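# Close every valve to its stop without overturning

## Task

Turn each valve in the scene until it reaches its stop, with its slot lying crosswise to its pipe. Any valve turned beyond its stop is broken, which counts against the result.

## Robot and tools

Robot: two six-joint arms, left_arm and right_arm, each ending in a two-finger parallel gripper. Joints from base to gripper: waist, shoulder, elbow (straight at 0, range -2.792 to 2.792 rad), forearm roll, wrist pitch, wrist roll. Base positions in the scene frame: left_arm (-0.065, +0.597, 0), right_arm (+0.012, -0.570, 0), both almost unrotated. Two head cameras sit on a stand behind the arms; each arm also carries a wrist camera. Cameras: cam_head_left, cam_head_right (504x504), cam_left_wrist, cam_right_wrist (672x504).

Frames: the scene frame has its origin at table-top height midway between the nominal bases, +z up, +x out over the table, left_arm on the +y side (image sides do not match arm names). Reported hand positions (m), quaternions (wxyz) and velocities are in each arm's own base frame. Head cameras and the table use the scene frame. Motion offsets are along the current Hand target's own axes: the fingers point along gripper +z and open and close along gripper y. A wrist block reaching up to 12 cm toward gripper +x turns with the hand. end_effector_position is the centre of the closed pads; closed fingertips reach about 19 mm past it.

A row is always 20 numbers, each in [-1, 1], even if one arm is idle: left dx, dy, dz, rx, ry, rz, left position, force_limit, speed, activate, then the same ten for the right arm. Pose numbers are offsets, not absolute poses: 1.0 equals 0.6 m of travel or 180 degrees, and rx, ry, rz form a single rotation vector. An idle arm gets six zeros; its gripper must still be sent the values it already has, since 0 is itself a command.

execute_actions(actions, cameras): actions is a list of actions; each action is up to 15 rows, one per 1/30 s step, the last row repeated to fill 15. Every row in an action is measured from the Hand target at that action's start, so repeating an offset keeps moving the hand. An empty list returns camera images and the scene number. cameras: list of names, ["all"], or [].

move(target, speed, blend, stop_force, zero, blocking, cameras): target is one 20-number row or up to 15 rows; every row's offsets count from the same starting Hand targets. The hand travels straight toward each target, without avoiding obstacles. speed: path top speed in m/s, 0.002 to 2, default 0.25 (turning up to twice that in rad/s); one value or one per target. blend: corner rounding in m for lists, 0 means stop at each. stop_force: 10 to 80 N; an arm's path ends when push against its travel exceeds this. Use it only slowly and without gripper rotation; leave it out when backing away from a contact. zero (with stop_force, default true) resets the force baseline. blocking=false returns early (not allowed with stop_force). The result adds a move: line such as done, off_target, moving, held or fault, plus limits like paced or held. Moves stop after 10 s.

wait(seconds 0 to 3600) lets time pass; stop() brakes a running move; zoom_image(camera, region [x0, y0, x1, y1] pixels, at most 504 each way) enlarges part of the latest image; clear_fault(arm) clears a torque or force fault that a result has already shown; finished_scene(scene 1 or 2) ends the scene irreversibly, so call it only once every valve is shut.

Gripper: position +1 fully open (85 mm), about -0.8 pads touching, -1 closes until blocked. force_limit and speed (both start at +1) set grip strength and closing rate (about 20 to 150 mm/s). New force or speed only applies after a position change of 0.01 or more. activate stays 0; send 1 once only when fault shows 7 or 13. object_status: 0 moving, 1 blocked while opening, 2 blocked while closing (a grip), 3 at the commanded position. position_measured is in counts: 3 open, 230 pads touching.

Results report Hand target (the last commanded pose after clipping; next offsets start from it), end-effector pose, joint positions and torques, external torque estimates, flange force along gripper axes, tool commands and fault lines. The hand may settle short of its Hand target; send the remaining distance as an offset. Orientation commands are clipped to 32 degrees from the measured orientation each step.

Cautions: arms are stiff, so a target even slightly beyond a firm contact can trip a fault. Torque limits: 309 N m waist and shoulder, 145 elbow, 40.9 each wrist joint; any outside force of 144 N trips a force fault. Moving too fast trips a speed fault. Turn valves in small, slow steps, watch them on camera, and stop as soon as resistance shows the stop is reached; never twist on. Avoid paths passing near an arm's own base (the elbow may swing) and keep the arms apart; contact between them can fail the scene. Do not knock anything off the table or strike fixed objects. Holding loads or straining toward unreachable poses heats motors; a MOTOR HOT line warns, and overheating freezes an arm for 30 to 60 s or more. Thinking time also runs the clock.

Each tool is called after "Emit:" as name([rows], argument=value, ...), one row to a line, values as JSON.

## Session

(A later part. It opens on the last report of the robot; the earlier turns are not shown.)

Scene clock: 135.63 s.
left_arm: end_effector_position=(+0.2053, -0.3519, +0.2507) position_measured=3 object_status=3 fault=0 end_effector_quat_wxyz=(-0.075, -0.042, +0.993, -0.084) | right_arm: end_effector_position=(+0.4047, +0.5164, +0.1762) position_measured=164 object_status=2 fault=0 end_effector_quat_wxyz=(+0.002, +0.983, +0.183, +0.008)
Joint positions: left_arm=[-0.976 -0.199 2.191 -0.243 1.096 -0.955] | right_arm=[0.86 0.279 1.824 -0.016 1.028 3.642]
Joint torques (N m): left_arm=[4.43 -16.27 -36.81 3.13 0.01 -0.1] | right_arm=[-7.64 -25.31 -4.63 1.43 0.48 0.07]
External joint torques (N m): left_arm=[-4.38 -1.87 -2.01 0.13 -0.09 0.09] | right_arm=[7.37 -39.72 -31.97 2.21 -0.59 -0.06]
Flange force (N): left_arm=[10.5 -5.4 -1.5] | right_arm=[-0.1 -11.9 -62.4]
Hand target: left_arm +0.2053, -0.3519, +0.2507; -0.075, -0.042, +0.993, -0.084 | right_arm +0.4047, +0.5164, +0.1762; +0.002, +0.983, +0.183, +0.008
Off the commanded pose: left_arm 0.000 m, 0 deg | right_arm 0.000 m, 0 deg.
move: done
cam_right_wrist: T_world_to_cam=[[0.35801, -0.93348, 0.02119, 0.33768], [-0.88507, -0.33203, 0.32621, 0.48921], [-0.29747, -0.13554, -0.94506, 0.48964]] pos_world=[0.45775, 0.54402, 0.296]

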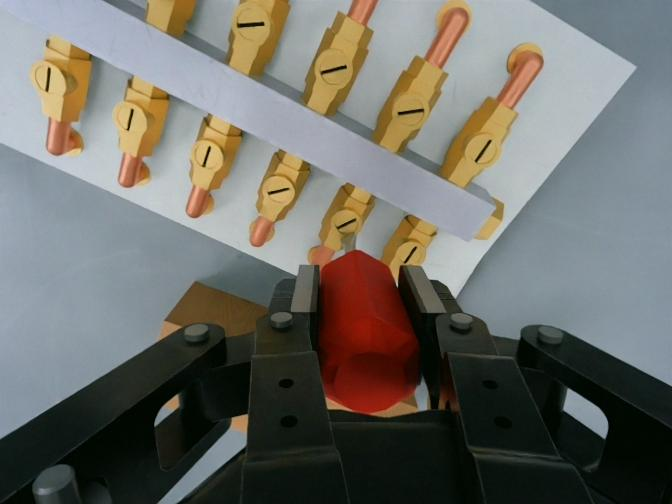

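Emit:
move(target=[0,0,0,0,0,0,1,1,1,0,0,0,-0.015,0,0,0,-1,-0.3,-1,0], cameras=["cam_right_wrist"], speed=0.1)

Emit:
zoom_image(camera="cam_right_wrist", region=[320, 190, 380, 250])

Scene clock: 140.57 s.
left_arm: end_effector_position=(+0.2053, -0.3519, +0.2507) position_measured=3 object_status=3 fault=0 end_effector_quat_wxyz=(-0.075, -0.042, +0.993, -0.084) | right_arm: end_effector_position=(+0.4045, +0.5164, +0.1852) position_measured=164 object_status=2 fault=0 end_effector_quat_wxyz=(+0.002, +0.983, +0.183, +0.008)
Joint positions: left_arm=[-0.976 -0.199 2.191 -0.243 1.096 -0.955] | right_arm=[0.86 0.272 1.816 -0.016 1.044 3.641]
Joint torques (N m): left_arm=[4.41 -16.73 -36.73 3.13 0.04 -0.14] | right_arm=[-2.73 -66.98 -36.94 3.63 -0.68 0.25]
External joint torques (N m): left_arm=[-4.28 -1.76 -2.1 0.14 -0.1 0.13] | right_arm=[2.71 1.92 -0.03 0.06 0.58 -0.25]
Flange force (N): left_arm=[10.0 -5.5 -1.6] | right_arm=[0.9 -4.9 0.5]
Hand target: left_arm +0.2053, -0.3519, +0.2507; -0.075, -0.042, +0.993, -0.084 | right_arm +0.4045, +0.5164, +0.1852; +0.002, +0.983, +0.183, +0.008
Off the commanded pose: left_arm 0.000 m, 0 deg | right_arm 0.000 m, 0 deg.
move: done
cam_right_wrist: T_world_to_cam=[[0.3579, -0.93352, 0.02115, 0.33761], [-0.88505, -0.33193, 0.32637, 0.4861], [-0.29765, -0.13553, -0.945, 0.49808]] pos_world=[0.45765, 0.54402, 0.3049]

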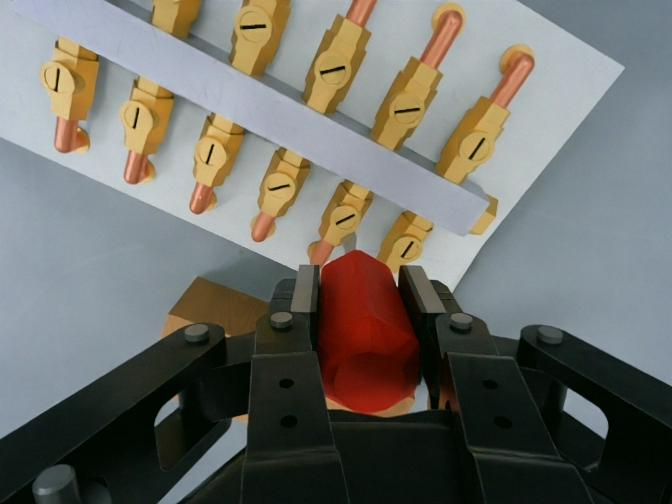

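Scaled by 8.400.

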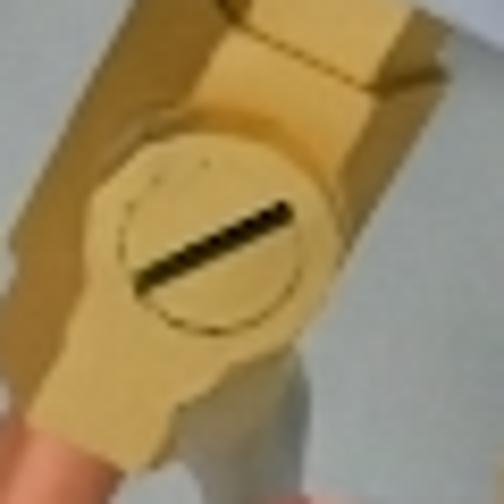

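Emit:
move(target=[0,0,0,0,0,0,1,1,1,0,0.0097,-0.001,0,0,0,0,-1,-0.3,-1,0], cameras=["cam_right_wrist"], speed=0.1)

Emit:
zoom_image(camera="cam_right_wrist", region=[325, 205, 375, 255])

Scene clock: 150.00 s.
left_arm: end_effector_position=(+0.2053, -0.3519, +0.2507) position_measured=3 object_status=3 fault=0 end_effector_quat_wxyz=(-0.075, -0.042, +0.993, -0.084) | right_arm: end_effector_position=(+0.4097, +0.5191, +0.1853) position_measured=164 object_status=2 fault=0 end_effector_quat_wxyz=(+0.002, +0.983, +0.183, +0.008)
Joint positions: left_arm=[-0.976 -0.199 2.191 -0.243 1.096 -0.955] | right_arm=[0.856 0.279 1.805 -0.016 1.047 3.638]
Joint torques (N m): left_arm=[4.43 -16.57 -36.65 3.16 0.02 -0.15] | right_arm=[-3.19 -68.59 -36.93 3.63 -0.7 0.23]
External joint torques (N m): left_arm=[-4.34 -1.8 -2.25 0.11 -0.1 0.13] | right_arm=[2.89 3.46 -0.09 0.06 0.59 -0.23]
Flange force (N): left_arm=[10.1 -5.7 -1.8] | right_arm=[2.8 -6.4 1.7]
Hand target: left_arm +0.2053, -0.3519, +0.2507; -0.075, -0.042, +0.993, -0.084 | right_arm +0.4097, +0.5191, +0.1853; +0.002, +0.983, +0.183, +0.008
Off the commanded pose: left_arm 0.000 m, 0 deg | right_arm 0.000 m, 0 deg.
move: done
cam_right_wrist: T_world_to_cam=[[0.35789, -0.93353, 0.0211, 0.33829], [-0.88508, -0.33194, 0.32626, 0.4916], [-0.29757, -0.13544, -0.94505, 0.5001]] pos_world=[0.46285, 0.54672, 0.3051]

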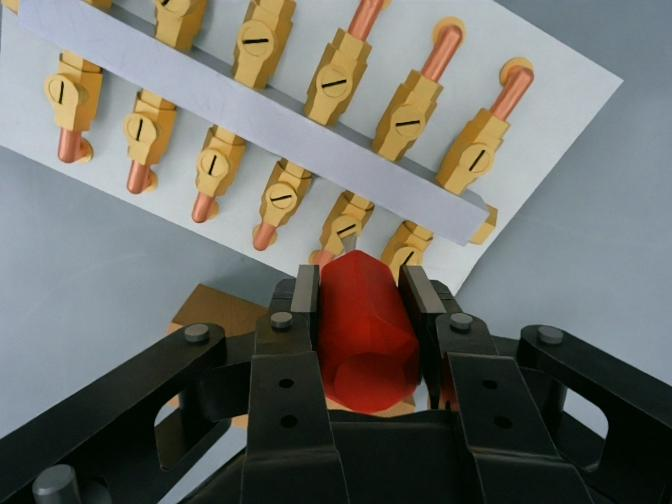

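Scaled by 10.080.

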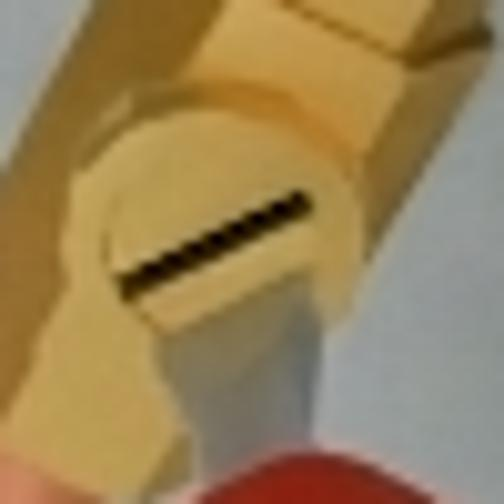

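Emit:
move(target=[0,0,0,0,0,0,1,1,1,0,0.0008,-0.0008,0.01,0,0,-0.022,-1,-0.3,-1,0], cameras=["cam_right_wrist"], speed=0.05)

Emit:
zoom_image(camera="cam_right_wrist", region=[325, 205, 375, 255])

Scene clock: 157.17 s.
left_arm: end_effector_position=(+0.2053, -0.3519, +0.2507) position_measured=3 object_status=3 fault=0 end_effector_quat_wxyz=(-0.075, -0.042, +0.993, -0.084) | right_arm: end_effector_position=(+0.4101, +0.5197, +0.1793) position_measured=164 object_status=2 fault=0 end_effector_quat_wxyz=(+0.003, +0.976, +0.217, +0.008)
Joint positions: left_arm=[-0.976 -0.199 2.191 -0.243 1.096 -0.955] | right_arm=[0.857 0.285 1.81 -0.016 1.037 3.569]
Joint torques (N m): left_arm=[4.53 -16.27 -36.66 3.14 0.07 -0.15] | right_arm=[-3.25 -68.91 -36.76 3.61 -0.67 0.14]
External joint torques (N m): left_arm=[-4.46 -2.06 -2.31 0.13 -0.16 0.13] | right_arm=[2.8 3.49 0.09 0.05 0.56 -0.14]
Flange force (N): left_arm=[10.6 -5.6 -1.9] | right_arm=[2.9 -6.1 2.0]
Hand target: left_arm +0.2053, -0.3519, +0.2507; -0.075, -0.042, +0.993, -0.084 | right_arm +0.4101, +0.5197, +0.1793; +0.003, +0.976, +0.217, +0.008
Off the commanded pose: left_arm 0.000 m, 0 deg | right_arm 0.000 m, 0 deg.
move: done
cam_right_wrist: T_world_to_cam=[[0.42152, -0.90655, 0.0221, 0.29852], [-0.85999, -0.3919, 0.32685, 0.51485], [-0.28764, -0.15677, -0.94482, 0.50155]] pos_world=[0.4612, 0.55102, 0.299]

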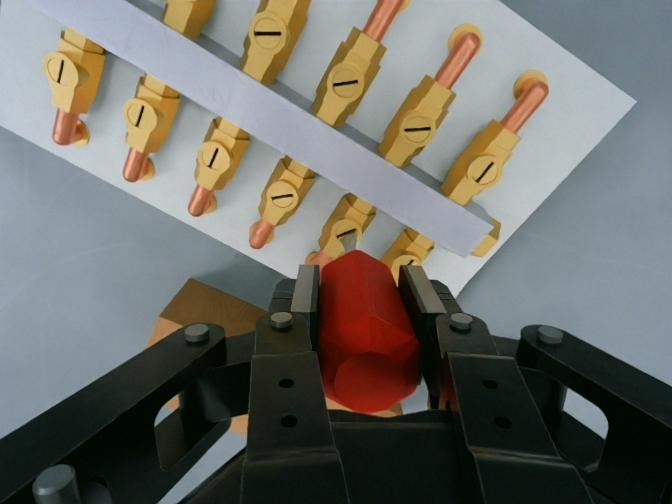

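Scaled by 10.080.

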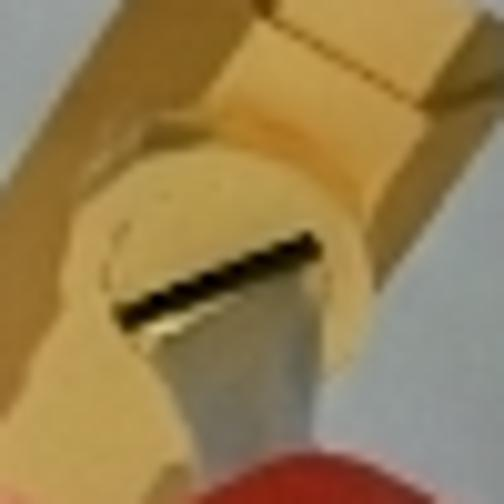

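Emit:
move(target=[0,0,0,0,0,0,1,1,1,0,0.0004,-0.001,0.016,0,0,0,-1,-0.3,-1,0], cameras=["cam_right_wrist"], speed=0.01, stop_force=12)

Emit:
zoom_image(camera="cam_right_wrist", region=[325, 205, 375, 255])

Scene clock: 163.27 s.
left_arm: end_effector_position=(+0.2053, -0.3519, +0.2507) position_measured=3 object_status=3 fault=0 end_effector_quat_wxyz=(-0.075, -0.042, +0.993, -0.084) | right_arm: end_effector_position=(+0.4102, +0.5199, +0.1776) position_measured=164 object_status=2 fault=0 end_effector_quat_wxyz=(+0.002, +0.976, +0.217, +0.008)
Joint positions: left_arm=[-0.976 -0.199 2.191 -0.243 1.096 -0.955] | right_arm=[0.857 0.287 1.811 -0.016 1.033 3.569]
Joint torques (N m): left_arm=[4.32 -16.21 -36.73 3.16 0.02 -0.13] | right_arm=[-2.91 -52.23 -26.69 3.99 -1.86 0.25]
External joint torques (N m): left_arm=[-4.29 -1.86 -2.15 0.11 -0.1 0.11] | right_arm=[3.02 -13.79 -10.11 -0.31 1.75 -0.25]
Flange force (N): left_arm=[10.1 -5.5 -1.8] | right_arm=[-0.6 -4.1 -24.1]
Hand target: left_arm +0.2053, -0.3519, +0.2507; -0.075, -0.042, +0.993, -0.084 | right_arm +0.4102, +0.5199, +0.1776; +0.002, +0.976, +0.217, +0.008 (not the last commanded pose)
Off the commanded pose: left_arm 0.000 m, 0 deg | right_arm 0.008 m, 0 deg.
move: contact (right_arm)
cam_right_wrist: T_world_to_cam=[[0.42167, -0.90648, 0.02203, 0.29865], [-0.85999, -0.3921, 0.32662, 0.51566], [-0.28744, -0.15667, -0.9449, 0.49985]] pos_world=[0.4612, 0.55122, 0.2973]

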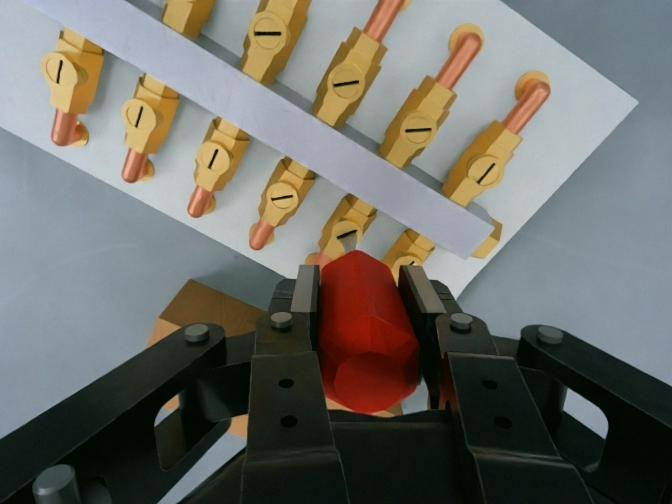

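Scaled by 10.080.

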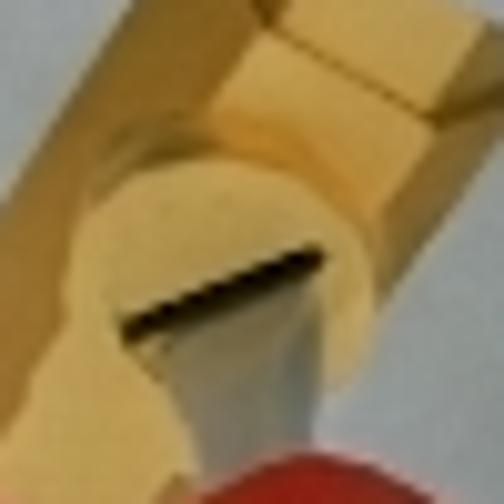

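Emit:
move([
  [0,0,0,0,0,0,1,1,1,0,0,0,-0.005,0,0,0,-1,-0.3,-1,0],
  [0,0,0,0,0,0,1,1,1,0,0.0023,-0.0013,-0.005,0,0,0,-1,-0.3,-1,0],
], speed=0.03)

Emit:
move(target=[0,0,0,0,0,0,1,1,1,0,0,0,0.016,0,0,0,-1,-0.3,-1,0], cameras=["cam_right_wrist"], speed=0.01, stop_force=12)

Emit:
zoom_image(camera="cam_right_wrist", region=[325, 205, 375, 255])

Scene clock: 169.80 s.
left_arm: end_effector_position=(+0.2053, -0.3519, +0.2507) position_measured=3 object_status=3 fault=0 end_effector_quat_wxyz=(-0.075, -0.042, +0.993, -0.084) | right_arm: end_effector_position=(+0.4111, +0.5211, +0.1806) position_measured=164 object_status=2 fault=0 end_effector_quat_wxyz=(+0.002, +0.976, +0.217, +0.008)
Joint positions: left_arm=[-0.976 -0.199 2.191 -0.243 1.096 -0.955] | right_arm=[0.857 0.287 1.805 -0.016 1.04 3.569]
Joint torques (N m): left_arm=[4.35 -16.1 -36.72 3.12 0.01 -0.17] | right_arm=[-2.9 -69.42 -36.74 3.62 -0.72 0.24]
External joint torques (N m): left_arm=[-4.28 -2.12 -2.18 0.15 -0.09 0.16] | right_arm=[2.7 3.72 0 0.05 0.61 -0.24]
Flange force (N): left_arm=[10.3 -5.1 -2.0] | right_arm=[3.5 -6.0 2.0]
Hand target: left_arm +0.2053, -0.3519, +0.2507; -0.075, -0.042, +0.993, -0.084 | right_arm +0.4111, +0.5212, +0.1806; +0.002, +0.976, +0.217, +0.008
Off the commanded pose: left_arm 0.000 m, 0 deg | right_arm 0.000 m, 0 deg.
move: done

Scene clock: 170.70 s.
left_arm: end_effector_position=(+0.2053, -0.3519, +0.2507) position_measured=3 object_status=3 fault=0 end_effector_quat_wxyz=(-0.075, -0.042, +0.993, -0.084) | right_arm: end_effector_position=(+0.4112, +0.5213, +0.1778) position_measured=164 object_status=2 fault=0 end_effector_quat_wxyz=(+0.002, +0.976, +0.217, +0.008)
Joint positions: left_arm=[-0.976 -0.199 2.191 -0.243 1.096 -0.955] | right_arm=[0.857 0.289 1.808 -0.016 1.034 3.569]
Joint torques (N m): left_arm=[4.66 -16.32 -36.7 3.21 0.04 -0.11] | right_arm=[-2.73 -51.4 -26.03 3.97 -1.8 0.23]
External joint torques (N m): left_arm=[-4.6 -1.87 -2.17 0.05 -0.12 0.1] | right_arm=[2.73 -14.99 -10.76 -0.29 1.69 -0.23]
Flange force (N): left_arm=[10.8 -5.9 -1.5] | right_arm=[-0.7 -3.5 -25.5]
Hand target: left_arm +0.2053, -0.3519, +0.2507; -0.075, -0.042, +0.993, -0.084 | right_arm +0.4112, +0.5213, +0.1778; +0.002, +0.976, +0.217, +0.008 (not the last commanded pose)
Off the commanded pose: left_arm 0.000 m, 0 deg | right_arm 0.007 m, 0 deg.
move: contact (right_arm)
cam_right_wrist: T_world_to_cam=[[0.42169, -0.90648, 0.02183, 0.29954], [-0.86004, -0.39223, 0.32632, 0.51716], [-0.28724, -0.15638, -0.94501, 0.50041]] pos_world=[0.4622, 0.55262, 0.2976]

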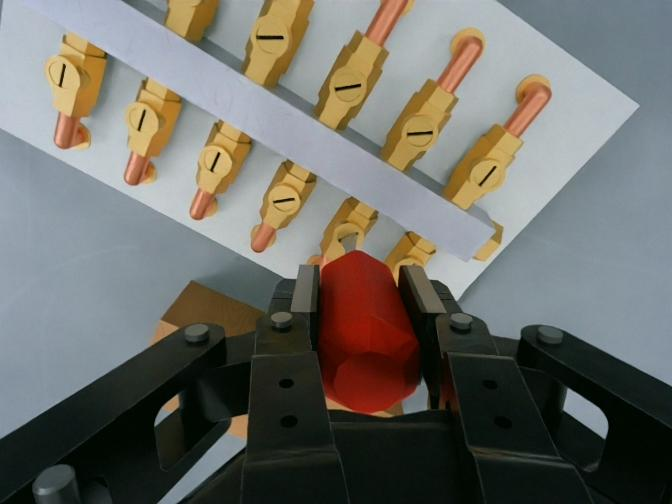

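Scaled by 10.080.

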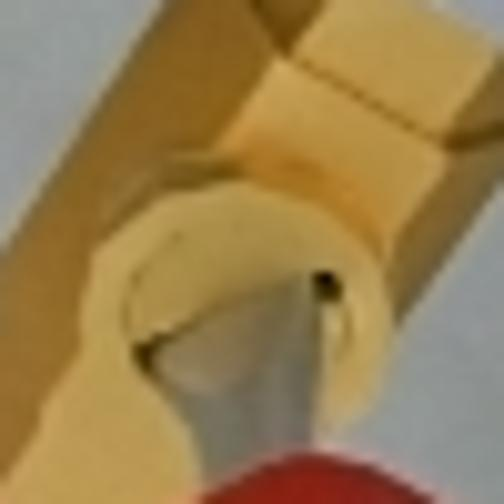

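Emit:
move([
  [0,0,0,0,0,0,1,1,1,0,-0.0007,0.0002,0.0003,0,0,0,-1,-0.3,-1,0],
], speed=0.01)

Emit:
move([
  [0,0,0,0,0,0,1,1,1,0,0,0,0,0,0,0.012,-1,-0.3,-1,0],
  [0,0,0,0,0,0,1,1,1,0,0,0,0,0,0,-0.012,-1,-0.3,-1,0],
  [0,0,0,0,0,0,1,1,1,0,0,0,0,0,0,0,-1,-0.3,-1,0],
], speed=0.05, cameras=["cam_right_wrist"])

Emit:
zoom_image(camera="cam_right_wrist", region=[325, 205, 375, 255])

Scene clock: 178.53 s.
left_arm: end_effector_position=(+0.2053, -0.3519, +0.2507) position_measured=3 object_status=3 fault=0 end_effector_quat_wxyz=(-0.075, -0.042, +0.993, -0.084) | right_arm: end_effector_position=(+0.4108, +0.5210, +0.1776) position_measured=164 object_status=2 fault=0 end_effector_quat_wxyz=(+0.002, +0.976, +0.217, +0.008)
Joint positions: left_arm=[-0.976 -0.199 2.191 -0.243 1.096 -0.955] | right_arm=[0.857 0.289 1.809 -0.016 1.034 3.57]
Joint torques (N m): left_arm=[4.53 -16.34 -36.71 3.14 0.03 -0.12] | right_arm=[-3.43 -42.07 -17.73 3.74 -0.43 0.24]
External joint torques (N m): left_arm=[-4.47 -1.79 -2.13 0.12 -0.11 0.11] | right_arm=[3.52 -24.47 -19.07 -0.07 0.32 -0.24]
Flange force (N): left_arm=[10.5 -5.8 -1.5] | right_arm=[0.7 -5.3 -38.8]
Hand target: left_arm +0.2053, -0.3519, +0.2507; -0.075, -0.042, +0.993, -0.084 | right_arm +0.4108, +0.5210, +0.1776; +0.002, +0.976, +0.217, +0.008
Off the commanded pose: left_arm 0.000 m, 0 deg | right_arm 0.000 m, 0 deg.
move: done

Scene clock: 180.60 s.
left_arm: end_effector_position=(+0.2053, -0.3519, +0.2507) position_measured=3 object_status=3 fault=0 end_effector_quat_wxyz=(-0.075, -0.042, +0.993, -0.084) | right_arm: end_effector_position=(+0.4108, +0.5210, +0.1776) position_measured=164 object_status=2 fault=0 end_effector_quat_wxyz=(+0.002, +0.976, +0.217, +0.008)
Joint positions: left_arm=[-0.976 -0.199 2.191 -0.243 1.096 -0.955] | right_arm=[0.857 0.289 1.809 -0.016 1.034 3.57]
Joint torques (N m): left_arm=[4.24 -16.45 -36.72 3.18 0.05 -0.13] | right_arm=[-2.87 -42.27 -17.85 4.02 -0.57 0.22]
External joint torques (N m): left_arm=[-4.22 -1.5 -2.14 0.08 -0.13 0.12] | right_arm=[2.95 -23.73 -18.72 -0.36 0.47 -0.22]
Flange force (N): left_arm=[9.5 -5.9 -1.4] | right_arm=[1.4 -4.8 -38.1]
Hand target: left_arm +0.2053, -0.3519, +0.2507; -0.075, -0.042, +0.993, -0.084 | right_arm +0.4108, +0.5210, +0.1776; +0.002, +0.976, +0.217, +0.008
Off the commanded pose: left_arm 0.000 m, 0 deg | right_arm 0.000 m, 0 deg.
move: done
cam_right_wrist: T_world_to_cam=[[0.42172, -0.90646, 0.02191, 0.2994], [-0.86003, -0.39222, 0.32636, 0.51674], [-0.28724, -0.15647, -0.94499, 0.50011]] pos_world=[0.46181, 0.55232, 0.2974]

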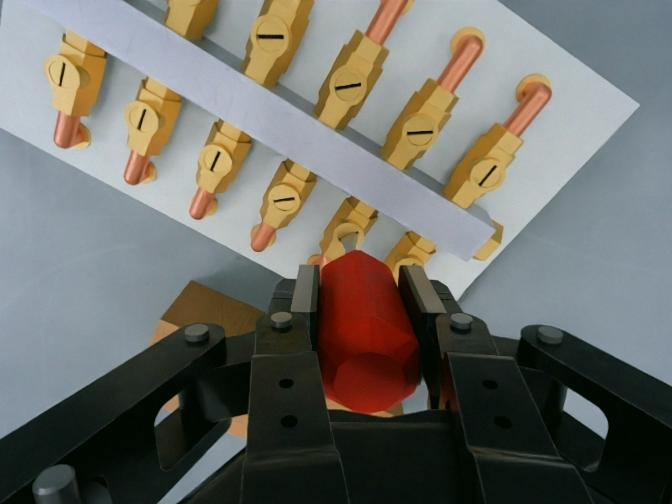

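Scaled by 10.080.

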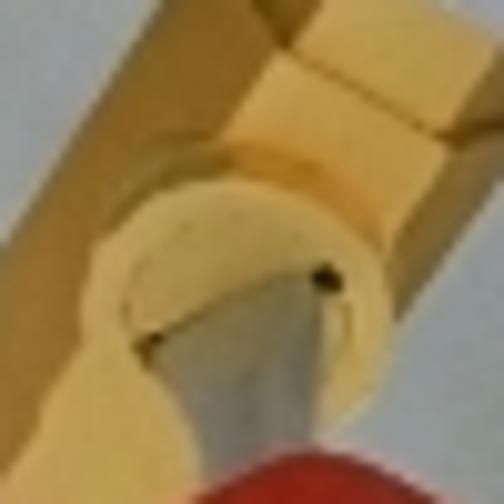

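Emit:
move([
  [0,0,0,0,0,0,1,1,1,0,0,0,0,0,0,0.03,-1,-0.3,-1,0],
], speed=0.05, cameras=["cam_right_wrist"])

Emit:
zoom_image(camera="cam_right_wrist", region=[325, 205, 375, 255])

Scene clock: 186.13 s.
left_arm: end_effector_position=(+0.2053, -0.3519, +0.2507) position_measured=3 object_status=3 fault=0 end_effector_quat_wxyz=(-0.075, -0.042, +0.993, -0.084) | right_arm: end_effector_position=(+0.4109, +0.5210, +0.1776) position_measured=164 object_status=2 fault=0 end_effector_quat_wxyz=(+0.002, +0.985, +0.171, +0.008)
Joint positions: left_arm=[-0.976 -0.199 2.191 -0.243 1.096 -0.955] | right_arm=[0.857 0.289 1.809 -0.016 1.034 3.664]
Joint torques (N m): left_arm=[4.39 -16.46 -36.69 3.2 0.05 -0.14] | right_arm=[0.73 -43.89 -19.99 5.82 -1.1 0.41]
External joint torques (N m): left_arm=[-4.32 -1.8 -2.22 0.07 -0.13 0.13] | right_arm=[-0.62 -22 -16.55 -2.17 1 -0.41]
Flange force (N): left_arm=[10.0 -5.7 -1.7] | right_arm=[2.5 0.8 -35.5]
Hand target: left_arm +0.2053, -0.3519, +0.2507; -0.075, -0.042, +0.993, -0.084 | right_arm +0.4108, +0.5210, +0.1776; +0.002, +0.985, +0.171, +0.008
Off the commanded pose: left_arm 0.000 m, 0 deg | right_arm 0.000 m, 0 deg.
move: done
cam_right_wrist: T_world_to_cam=[[0.33457, -0.94215, 0.02045, 0.35402], [-0.89316, -0.3101, 0.32572, 0.48774], [-0.30053, -0.12724, -0.94525, 0.49035]] pos_world=[0.46455, 0.54719, 0.29739]

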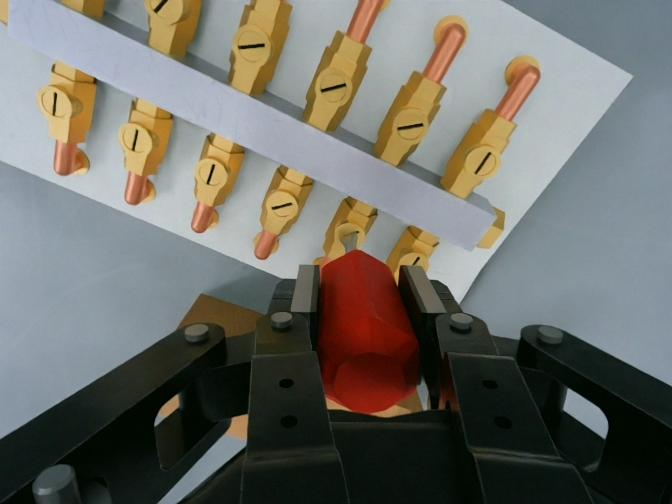

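Scaled by 10.080.

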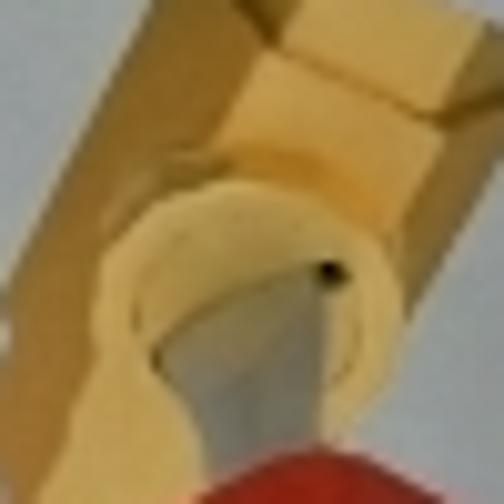

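Emit:
move([
  [0,0,0,0,0,0,1,1,1,0,0,0,0,0,0,0.06,-1,-0.3,-1,0],
], speed=0.05, cameras=["cam_right_wrist"])

Emit:
zoom_image(camera="cam_right_wrist", region=[325, 205, 375, 255])

Scene clock: 194.03 s.
left_arm: end_effector_position=(+0.2053, -0.3519, +0.2507) position_measured=3 object_status=3 fault=0 end_effector_quat_wxyz=(-0.075, -0.042, +0.993, -0.084) | right_arm: end_effector_position=(+0.4108, +0.5210, +0.1776) position_measured=164 object_status=2 fault=0 end_effector_quat_wxyz=(+0.001, +0.997, +0.077, +0.008)
Joint positions: left_arm=[-0.976 -0.199 2.191 -0.243 1.096 -0.955] | right_arm=[0.857 0.289 1.809 -0.016 1.034 3.852]
Joint torques (N m): left_arm=[4.34 -16.13 -36.74 3.13 0.05 -0.15] | right_arm=[-1.62 -60.29 -31.79 4.49 -1.48 0.17]
External joint torques (N m): left_arm=[-4.3 -1.95 -2.17 0.14 -0.14 0.13] | right_arm=[1.45 -5.77 -4.87 -0.85 1.38 -0.17]
Flange force (N): left_arm=[10.2 -5.4 -1.8] | right_arm=[0.4 -2.8 -11.8]
Hand target: left_arm +0.2053, -0.3519, +0.2507; -0.075, -0.042, +0.993, -0.084 | right_arm +0.4108, +0.5210, +0.1776; +0.001, +0.997, +0.077, +0.009
Off the commanded pose: left_arm 0.000 m, 0 deg | right_arm 0.000 m, 0 deg.
move: done
cam_right_wrist: T_world_to_cam=[[0.15199, -0.98823, 0.01733, 0.45365], [-0.9356, -0.1382, 0.32489, 0.41572], [-0.31867, -0.06559, -0.94559, 0.46574]] pos_world=[0.46841, 0.53631, 0.29748]

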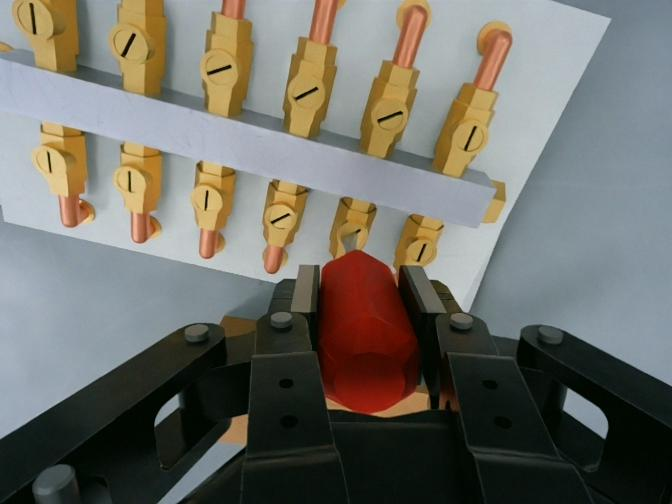

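Scaled by 10.080.

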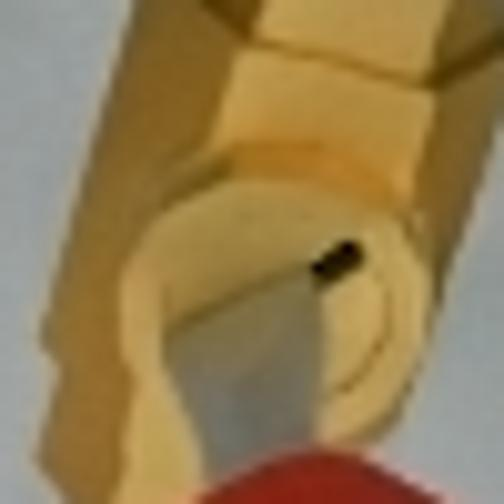

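Emit:
move([
  [0,0,0,0,0,0,1,1,1,0,0,0,-0.003,0,0,0,-1,-0.3,-1,0],
  [0,0,0,0,0,0,1,1,1,0,0,0,-0.003,0,0,-0.09,-1,-0.3,-1,0],
], speed=0.05, cameras=["cam_right_wrist"])

Emit:
zoom_image(camera="cam_right_wrist", region=[335, 220, 365, 250])

Scene clock: 228.17 s.
left_arm: end_effector_position=(+0.2053, -0.3519, +0.2507) position_measured=3 object_status=3 fault=0 end_effector_quat_wxyz=(-0.075, -0.042, +0.993, -0.084) | right_arm: end_effector_position=(+0.4108, +0.5210, +0.1794) position_measured=164 object_status=2 fault=0 end_effector_quat_wxyz=(+0.002, +0.976, +0.217, +0.008)
Joint positions: left_arm=[-0.976 -0.199 2.191 -0.243 1.096 -0.955] | right_arm=[0.857 0.287 1.807 -0.016 1.037 3.57]
Joint torques (N m): left_arm=[4.59 -16.45 -36.74 3.14 0.02 -0.12] | right_arm=[-3.12 -69.08 -36.86 3.56 -0.7 0.15]
External joint torques (N m): left_arm=[-4.59 -1.39 -1.99 0.11 -0.09 0.1] | right_arm=[3.08 4.24 0.38 0.1 0.59 -0.15]
Flange force (N): left_arm=[10.4 -6.3 -1.0] | right_arm=[3.2 -6.7 2.8]
Hand target: left_arm +0.2053, -0.3519, +0.2507; -0.075, -0.042, +0.993, -0.084 | right_arm +0.4108, +0.5210, +0.1794; +0.002, +0.976, +0.217, +0.008
Off the commanded pose: left_arm 0.000 m, 0 deg | right_arm 0.000 m, 0 deg.
move: done
cam_right_wrist: T_world_to_cam=[[0.42172, -0.90646, 0.02191, 0.29936], [-0.86003, -0.39222, 0.32636, 0.51616], [-0.28724, -0.15647, -0.94499, 0.50181]] pos_world=[0.46181, 0.55232, 0.2992]

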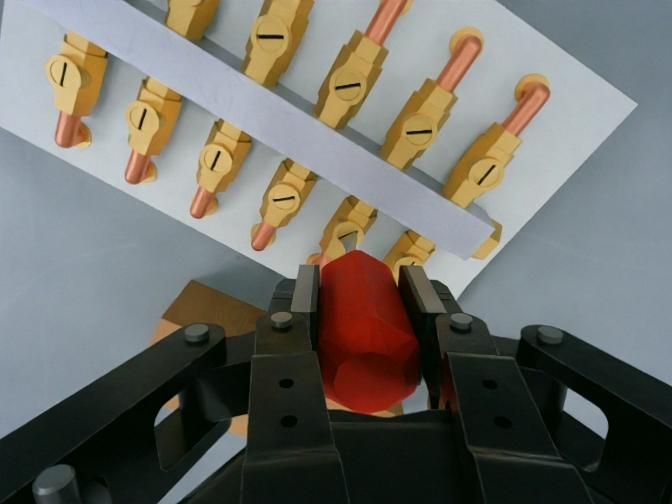

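Scaled by 16.800.

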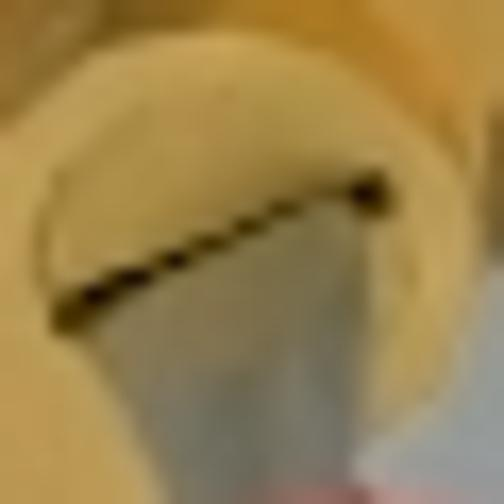

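Emit:
move([
  [0,0,0,0,0,0,1,1,1,0,0.0002,0.0006,0,0,0,0.0195,-1,-0.3,-1,0],
], speed=0.03)

Emit:
move(target=[0,0,0,0,0,0,1,1,1,0,0,0,0.016,0,0,0,-1,-0.3,-1,0], cameras=["cam_right_wrist"], speed=0.01, stop_force=12)

Emit:
zoom_image(camera="cam_right_wrist", region=[335, 220, 365, 250])

Scene clock: 236.00 s.
left_arm: end_effector_position=(+0.2053, -0.3519, +0.2507) position_measured=3 object_status=3 fault=0 end_effector_quat_wxyz=(-0.075, -0.042, +0.993, -0.084) | right_arm: end_effector_position=(+0.4111, +0.5208, +0.1795) position_measured=164 object_status=2 fault=0 end_effector_quat_wxyz=(+0.002, +0.982, +0.187, +0.008)
Joint positions: left_arm=[-0.976 -0.199 2.191 -0.243 1.096 -0.955] | right_arm=[0.856 0.287 1.807 -0.016 1.037 3.63]
Joint torques (N m): left_arm=[4.54 -16.53 -36.81 3.13 0.04 -0.15] | right_arm=[-3.15 -68.91 -36.78 3.63 -0.64 0.25]
External joint torques (N m): left_arm=[-4.47 -1.76 -2.03 0.13 -0.12 0.13] | right_arm=[2.86 3.14 0.09 0.02 0.54 -0.25]
Flange force (N): left_arm=[10.4 -5.7 -1.4] | right_arm=[2.1 -5.9 1.7]
Hand target: left_arm +0.2053, -0.3519, +0.2507; -0.075, -0.042, +0.993, -0.084 | right_arm +0.4111, +0.5207, +0.1794; +0.002, +0.982, +0.187, +0.008
Off the commanded pose: left_arm 0.000 m, 0 deg | right_arm 0.000 m, 0 deg.
move: done

Scene clock: 237.03 s.
left_arm: end_effector_position=(+0.2053, -0.3519, +0.2507) position_measured=3 object_status=3 fault=0 end_effector_quat_wxyz=(-0.075, -0.042, +0.993, -0.084) | right_arm: end_effector_position=(+0.4112, +0.5208, +0.1753) position_measured=164 object_status=2 fault=0 end_effector_quat_wxyz=(+0.002, +0.982, +0.187, +0.008)
Joint positions: left_arm=[-0.976 -0.199 2.191 -0.243 1.096 -0.955] | right_arm=[0.856 0.291 1.811 -0.016 1.029 3.63]
Joint torques (N m): left_arm=[4.4 -16.57 -36.5 3.16 0.05 -0.13] | right_arm=[-3.45 -54.37 -29.54 3.74 -2.74 0.39]
External joint torques (N m): left_arm=[-4.4 -1.31 -2.28 0.09 -0.12 0.12] | right_arm=[3.54 -11.96 -6.98 -0.1 2.64 -0.39]
Flange force (N): left_arm=[9.6 -6.5 -1.3] | right_arm=[-3.7 -3.1 -21.2]
Hand target: left_arm +0.2053, -0.3519, +0.2507; -0.075, -0.042, +0.993, -0.084 | right_arm +0.4112, +0.5208, +0.1753; +0.002, +0.982, +0.187, +0.008 (not the last commanded pose)
Off the commanded pose: left_arm 0.000 m, 0 deg | right_arm 0.005 m, 0 deg.
move: contact (right_arm)
cam_right_wrist: T_world_to_cam=[[0.36535, -0.93064, 0.02082, 0.33501], [-0.88251, -0.33917, 0.32579, 0.49944], [-0.29613, -0.1374, -0.94521, 0.49172]] pos_world=[0.46398, 0.54873, 0.29509]

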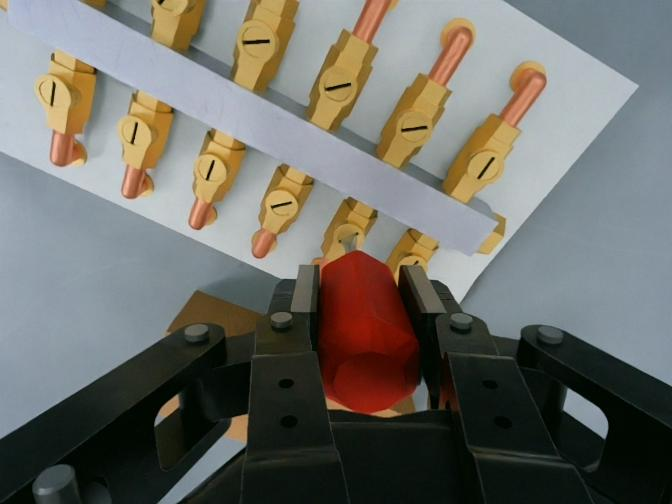

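Scaled by 16.800.

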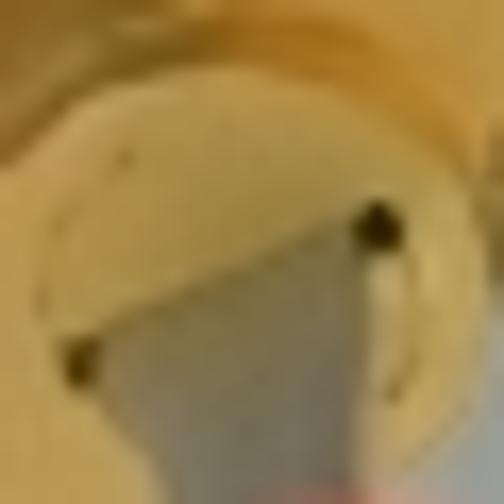

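Emit:
move([
  [0,0,0,0,0,0,1,1,1,0,0,0,-0.0003,0,0,0,-1,-0.3,-1,0],
  [0,0,0,0,0,0,1,1,1,0,-0.00023,0.00173,-0.0003,0,0,0.0556,-1,-0.3,-1,0],
  [0,0,0,0,0,0,1,1,1,0,-0.00077,0.00338,-0.0003,0,0,0.1111,-1,-0.3,-1,0],
  [0,0,0,0,0,0,1,1,1,0,-0.00158,0.00493,-0.0003,0,0,0.1667,-1,-0.3,-1,0],
], speed=0.1, blend=[0,0.001,0.001,0], cameras=["cam_right_wrist"])

Emit:
zoom_image(camera="cam_right_wrist", region=[325, 205, 375, 255])

Scene clock: 249.07 s.
left_arm: end_effector_position=(+0.2053, -0.3519, +0.2507) position_measured=3 object_status=3 fault=0 end_effector_quat_wxyz=(-0.075, -0.042, +0.993, -0.084) | right_arm: end_effector_position=(+0.4113, +0.5177, +0.1755) position_measured=164 object_status=2 fault=0 end_effector_quat_wxyz=(+0.000, +0.997, -0.074, +0.009)
Joint positions: left_arm=[-0.976 -0.199 2.191 -0.243 1.096 -0.955] | right_arm=[0.853 0.287 1.815 -0.015 1.029 4.151]
Joint torques (N m): left_arm=[4.4 -16.23 -36.67 3.14 0.03 -0.15] | right_arm=[0.54 -53.33 -31.56 6.49 -4.24 1.05]
External joint torques (N m): left_arm=[-4.33 -2.02 -2.24 0.13 -0.11 0.14] | right_arm=[-0.44 -12.63 -5.15 -2.85 4.15 -1.05]
Flange force (N): left_arm=[10.3 -5.4 -1.9] | right_arm=[-0.7 6.2 -22.8]
Hand target: left_arm +0.2053, -0.3519, +0.2507; -0.075, -0.042, +0.993, -0.084 | right_arm +0.4114, +0.5177, +0.1754; +0.000, +0.997, -0.074, +0.009
Off the commanded pose: left_arm 0.000 m, 0 deg | right_arm 0.000 m, 0 deg.
move: done
cam_right_wrist: T_world_to_cam=[[-0.14909, -0.98875, 0.01185, 0.57542], [-0.93467, 0.14483, 0.32467, 0.26963], [-0.32274, 0.03733, -0.94575, 0.41207]] pos_world=[0.4708, 0.51452, 0.29536]

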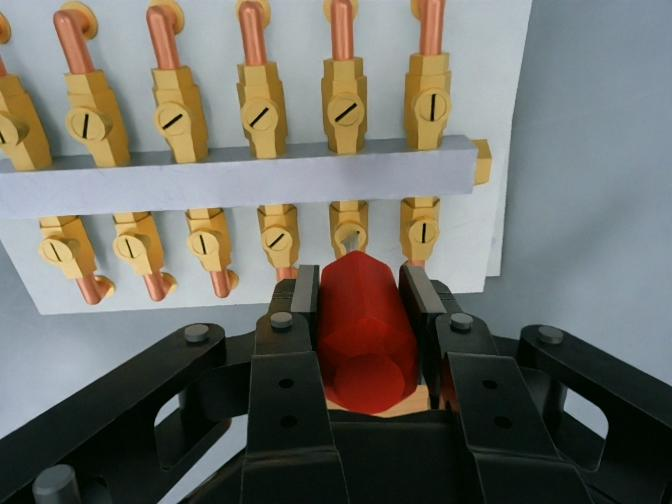

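Scaled by 10.080.

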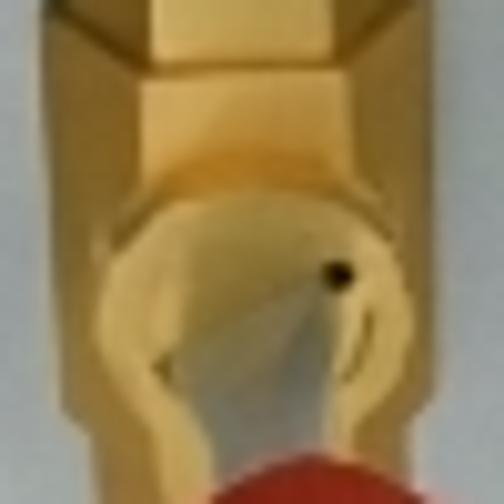

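Emit:
move([
  [0,0,0,0,0,0,1,1,1,0,-0.00023,0.0022,0,0,0,0.0556,-1,-0.3,-1,0],
  [0,0,0,0,0,0,1,1,1,0,-0.00077,0.0039,0,0,0,0.1111,-1,-0.3,-1,0],
], speed=0.1, blend=[0.001,0], cameras=["cam_right_wrist"])

Emit:
zoom_image(camera="cam_right_wrist", region=[325, 205, 375, 255])

Scene clock: 258.67 s.
left_arm: end_effector_position=(+0.2053, -0.3519, +0.2507) position_measured=3 object_status=3 fault=0 end_effector_quat_wxyz=(-0.075, -0.042, +0.993, -0.084) | right_arm: end_effector_position=(+0.4105, +0.5154, +0.1754) position_measured=164 object_status=2 fault=0 end_effector_quat_wxyz=(-0.002, +0.969, -0.246, +0.008)
Joint positions: left_arm=[-0.976 -0.199 2.191 -0.243 1.096 -0.955] | right_arm=[0.852 0.284 1.82 -0.015 1.027 4.498]
Joint torques (N m): left_arm=[4.57 -16.36 -36.71 3.23 0.04 -0.14] | right_arm=[-0.91 -46.08 -28.27 5.92 -5.16 1.07]
External joint torques (N m): left_arm=[-4.5 -1.88 -2.16 0.03 -0.13 0.13] | right_arm=[0.97 -19.31 -8.24 -2.3 5.1 -1.07]
Flange force (N): left_arm=[10.6 -5.7 -1.6] | right_arm=[-1.0 8.6 -33.1]
Hand target: left_arm +0.2053, -0.3519, +0.2507; -0.075, -0.042, +0.993, -0.084 | right_arm +0.4106, +0.5154, +0.1754; -0.002, +0.969, -0.246, +0.008
Off the commanded pose: left_arm 0.000 m, 0 deg | right_arm 0.000 m, 0 deg.
move: done
cam_right_wrist: T_world_to_cam=[[-0.47827, -0.87819, 0.00613, 0.65215], [-0.82917, 0.45386, 0.32631, 0.06624], [-0.28935, 0.15098, -0.94524, 0.33954]] pos_world=[0.46507, 0.49138, 0.29534]

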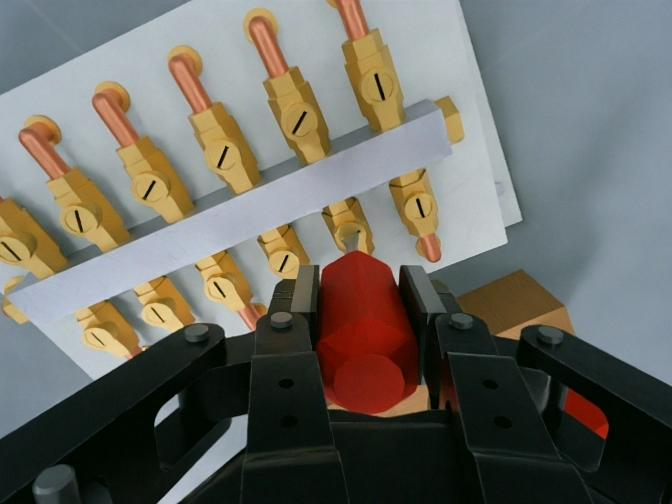

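Scaled by 10.080.

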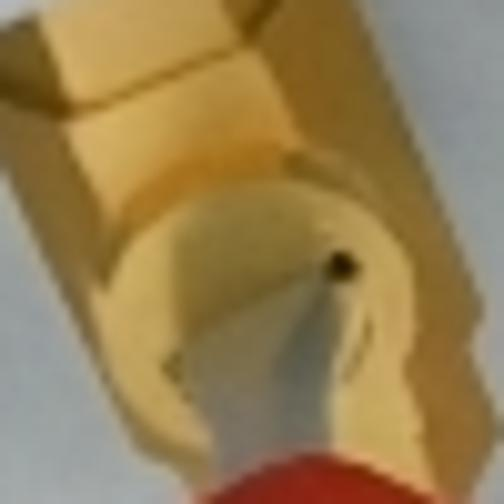

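Emit:
move([
  [0,0,0,0,0,0,1,1,1,0,-0.00015,0.0017,-0.0003,0,0,0.0389,-1,-0.3,-1,0],
], speed=0.1, cameras=["cam_right_wrist"])

Emit:
zoom_image(camera="cam_right_wrist", region=[325, 205, 375, 255])

Scene clock: 266.13 s.
left_arm: end_effector_position=(+0.2053, -0.3519, +0.2507) position_measured=3 object_status=3 fault=0 end_effector_quat_wxyz=(-0.075, -0.042, +0.993, -0.084) | right_arm: end_effector_position=(+0.4100, +0.5146, +0.1756) position_measured=164 object_status=2 fault=0 end_effector_quat_wxyz=(-0.002, +0.952, -0.305, +0.008)
Joint positions: left_arm=[-0.976 -0.199 2.191 -0.243 1.096 -0.955] | right_arm=[0.851 0.282 1.822 -0.015 1.027 4.62]
Joint torques (N m): left_arm=[4.47 -16.16 -36.64 3.16 0.04 -0.19] | right_arm=[-1.32 -52.72 -30.94 5.62 -3.81 0.98]
External joint torques (N m): left_arm=[-4.42 -1.94 -2.18 0.09 -0.12 0.18] | right_arm=[1.64 -12.51 -5.5 -1.99 3.76 -0.99]
Flange force (N): left_arm=[10.3 -5.5 -1.7] | right_arm=[-1.0 5.0 -22.4]
Hand target: left_arm +0.2053, -0.3519, +0.2507; -0.075, -0.042, +0.993, -0.084 | right_arm +0.4100, +0.5146, +0.1756; -0.002, +0.952, -0.305, +0.008
Off the commanded pose: left_arm 0.000 m, 0 deg | right_arm 0.000 m, 0 deg.
move: done
cam_right_wrist: T_world_to_cam=[[-0.58174, -0.81336, 0.00436, 0.66053], [-0.76775, 0.55087, 0.32726, -0.00916], [-0.26858, 0.18704, -0.94492, 0.31252]] pos_world=[0.46116, 0.48385, 0.29543]

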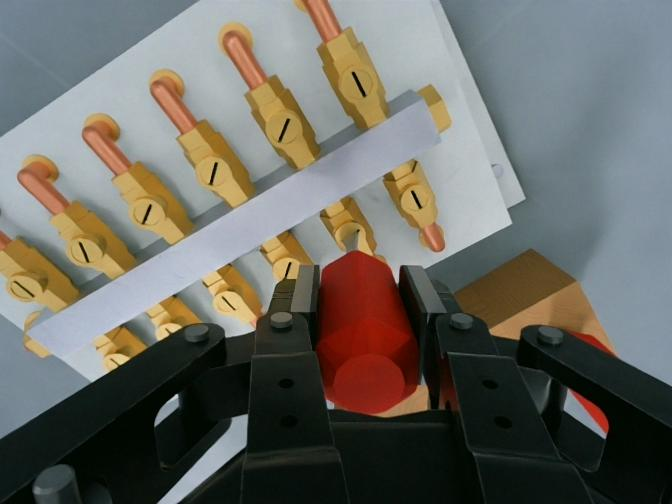

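Scaled by 10.080.

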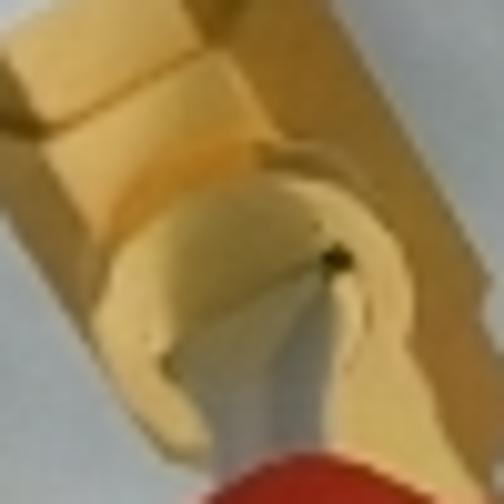

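Emit:
execute_actions([
  [[0,0,0,0,0,0,1,1,1,0,0,0.0003,0,0,0,0.011,-1,-0.3,-1,0]],
  [[0,0,0,0,0,0,1,1,1,0,0,0.0003,0,0,0,0.0055,-1,-0.3,-1,0]],
])

Scene clock: 269.70 s.
left_arm: end_effector_position=(+0.2053, -0.3519, +0.2507) position_measured=3 object_status=3 fault=0 end_effector_quat_wxyz=(-0.075, -0.042, +0.993, -0.084) | right_arm: end_effector_position=(+0.4098, +0.5143, +0.1756) position_measured=164 object_status=2 fault=0 end_effector_quat_wxyz=(-0.002, +0.944, -0.329, +0.008)
Joint positions: left_arm=[-0.976 -0.199 2.191 -0.243 1.096 -0.955] | right_arm=[0.851 0.282 1.822 -0.016 1.027 4.672]
Joint torques (N m): left_arm=[4.39 -16.54 -36.65 3.18 -0.01 -0.17] | right_arm=[-1.71 -51.64 -30.52 5.5 -3.92 1.15]
External joint torques (N m): left_arm=[-4.33 -1.69 -2.22 0.08 -0.07 0.15] | right_arm=[1.55 -13.6 -5.84 -1.9 3.88 -1.15]
External joint torques at the end of the 1st action: left_arm=[-4.28 -1.56 -2.07 0.11 -0.12 0.14] | right_arm=[1.48 -12.37 -4.93 -1.94 4.15 -1.2]
Flange force (N): left_arm=[9.9 -5.8 -1.7] | right_arm=[-0.4 5.9 -23.9]
Flange force at the end of the 1st action (N): left_arm=[9.7 -5.7 -1.3] | right_arm=[-0.2 5.8 -22.5]
Hand target: left_arm +0.2053, -0.3519, +0.2507; -0.075, -0.042, +0.993, -0.084 | right_arm +0.4098, +0.5143, +0.1756; -0.002, +0.944, -0.329, +0.008
Off the commanded pose: left_arm 0.000 m, 0 deg | right_arm 0.000 m, 0 deg.
Step readings (end_effector_position of left_arm | right_arm; steps 1 to 15: 1st action; 16 to 30: 2nd action):
0: (+0.2053, -0.3519, +0.2507) | (+0.4100, +0.5146, +0.1756)
1: (+0.2053, -0.3519, +0.2507) | (+0.4100, +0.5146, +0.1756)
2: (+0.2053, -0.3519, +0.2507) | (+0.4100, +0.5146, +0.1756)
4: (+0.2053, -0.3519, +0.2507) | (+0.4099, +0.5145, +0.1757)
8: (+0.2053, -0.3519, +0.2507) | (+0.4099, +0.5144, +0.1756)
15: (+0.2053, -0.3519, +0.2507) | (+0.4099, +0.5144, +0.1756)
16: (+0.2053, -0.3519, +0.2507) | (+0.4099, +0.5144, +0.1756)
17: (+0.2053, -0.3519, +0.2507) | (+0.4098, +0.5144, +0.1756)
19: (+0.2053, -0.3519, +0.2507) | (+0.4098, +0.5143, +0.1756)
23: (+0.2053, -0.3519, +0.2507) | (+0.4098, +0.5143, +0.1756)
30: (+0.2053, -0.3519, +0.2507) | (+0.4098, +0.5143, +0.1756)

Emit:
execute_actions([
  [[0,0,0,0,0,0,1,1,1,0,0,0.0002,0,0,0,0.0055,-1,-0.3,-1,0]],
  [[0,0,0,0,0,0,1,1,1,0,0,0.0002,0,0,0,0.0055,-1,-0.3,-1,0]],
], cameras=["cam_right_wrist"])

Emit:
zoom_image(camera="cam_right_wrist", region=[325, 205, 375, 255])

Scene clock: 273.23 s.
left_arm: end_effector_position=(+0.2053, -0.3519, +0.2507) position_measured=3 object_status=3 fault=0 end_effector_quat_wxyz=(-0.075, -0.042, +0.993, -0.084) | right_arm: end_effector_position=(+0.4096, +0.5141, +0.1756) position_measured=164 object_status=2 fault=0 end_effector_quat_wxyz=(-0.003, +0.938, -0.346, +0.008)
Joint positions: left_arm=[-0.976 -0.199 2.191 -0.243 1.096 -0.955] | right_arm=[0.851 0.281 1.823 -0.016 1.027 4.707]
Joint torques (N m): left_arm=[4.32 -16.42 -36.74 3.14 0.04 -0.14] | right_arm=[-3.56 -53.8 -32.2 5.03 -4.06 1.71]
External joint torques (N m): left_arm=[-4.21 -1.97 -2.16 0.14 -0.12 0.13] | right_arm=[3.56 -11.28 -4.26 -1.42 4.02 -1.71]
External joint torques at the end of the 1st action: left_arm=[-4.3 -1.41 -2.09 0.1 -0.14 0.12] | right_arm=[2.41 -13.58 -6.46 -1.7 3.56 -1.47]
Flange force (N): left_arm=[10.0 -5.2 -1.9] | right_arm=[-2.4 5.6 -20.8]
Flange force at the end of the 1st action (N): left_arm=[9.6 -6.0 -1.2] | right_arm=[-1.0 4.8 -23.9]
Hand target: left_arm +0.2053, -0.3519, +0.2507; -0.075, -0.042, +0.993, -0.084 | right_arm +0.4096, +0.5141, +0.1756; -0.003, +0.938, -0.346, +0.008
Off the commanded pose: left_arm 0.000 m, 0 deg | right_arm 0.000 m, 0 deg.
Step readings (end_effector_position of left_arm | right_arm; steps 1 to 15: 1st action; 16 to 30: 2nd action):
0: (+0.2053, -0.3519, +0.2507) | (+0.4098, +0.5143, +0.1756)
1: (+0.2053, -0.3519, +0.2507) | (+0.4098, +0.5143, +0.1756)
2: (+0.2053, -0.3519, +0.2507) | (+0.4098, +0.5143, +0.1756)
4: (+0.2053, -0.3519, +0.2507) | (+0.4097, +0.5142, +0.1756)
8: (+0.2053, -0.3519, +0.2507) | (+0.4097, +0.5142, +0.1756)
15: (+0.2053, -0.3519, +0.2507) | (+0.4097, +0.5142, +0.1756)
16: (+0.2053, -0.3519, +0.2507) | (+0.4097, +0.5142, +0.1756)
17: (+0.2053, -0.3519, +0.2507) | (+0.4097, +0.5142, +0.1756)
19: (+0.2053, -0.3519, +0.2507) | (+0.4096, +0.5141, +0.1756)
23: (+0.2053, -0.3519, +0.2507) | (+0.4096, +0.5141, +0.1756)
30: (+0.2053, -0.3519, +0.2507) | (+0.4096, +0.5141, +0.1756)
cam_right_wrist: T_world_to_cam=[[-0.64969, -0.76019, 0.00314, 0.66065], [-0.71749, 0.61455, 0.32793, -0.06256], [-0.25122, 0.2108, -0.9447, 0.2932]] pos_world=[0.45799, 0.47887, 0.29542]

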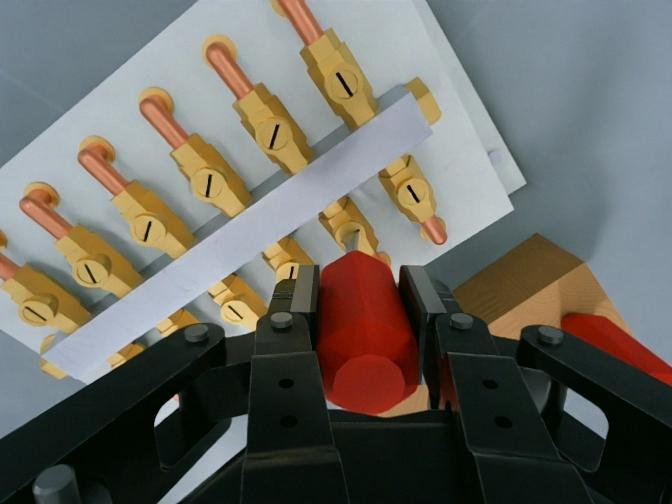

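Scaled by 10.080.

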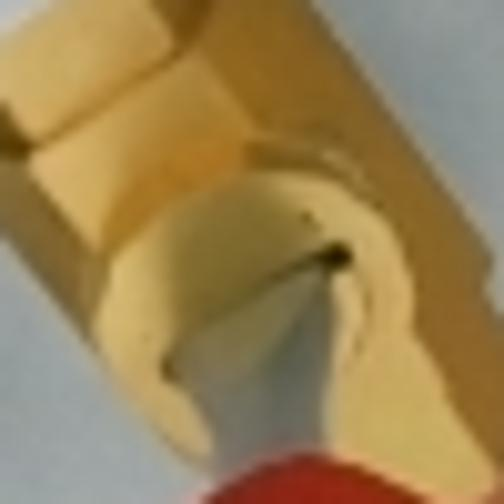

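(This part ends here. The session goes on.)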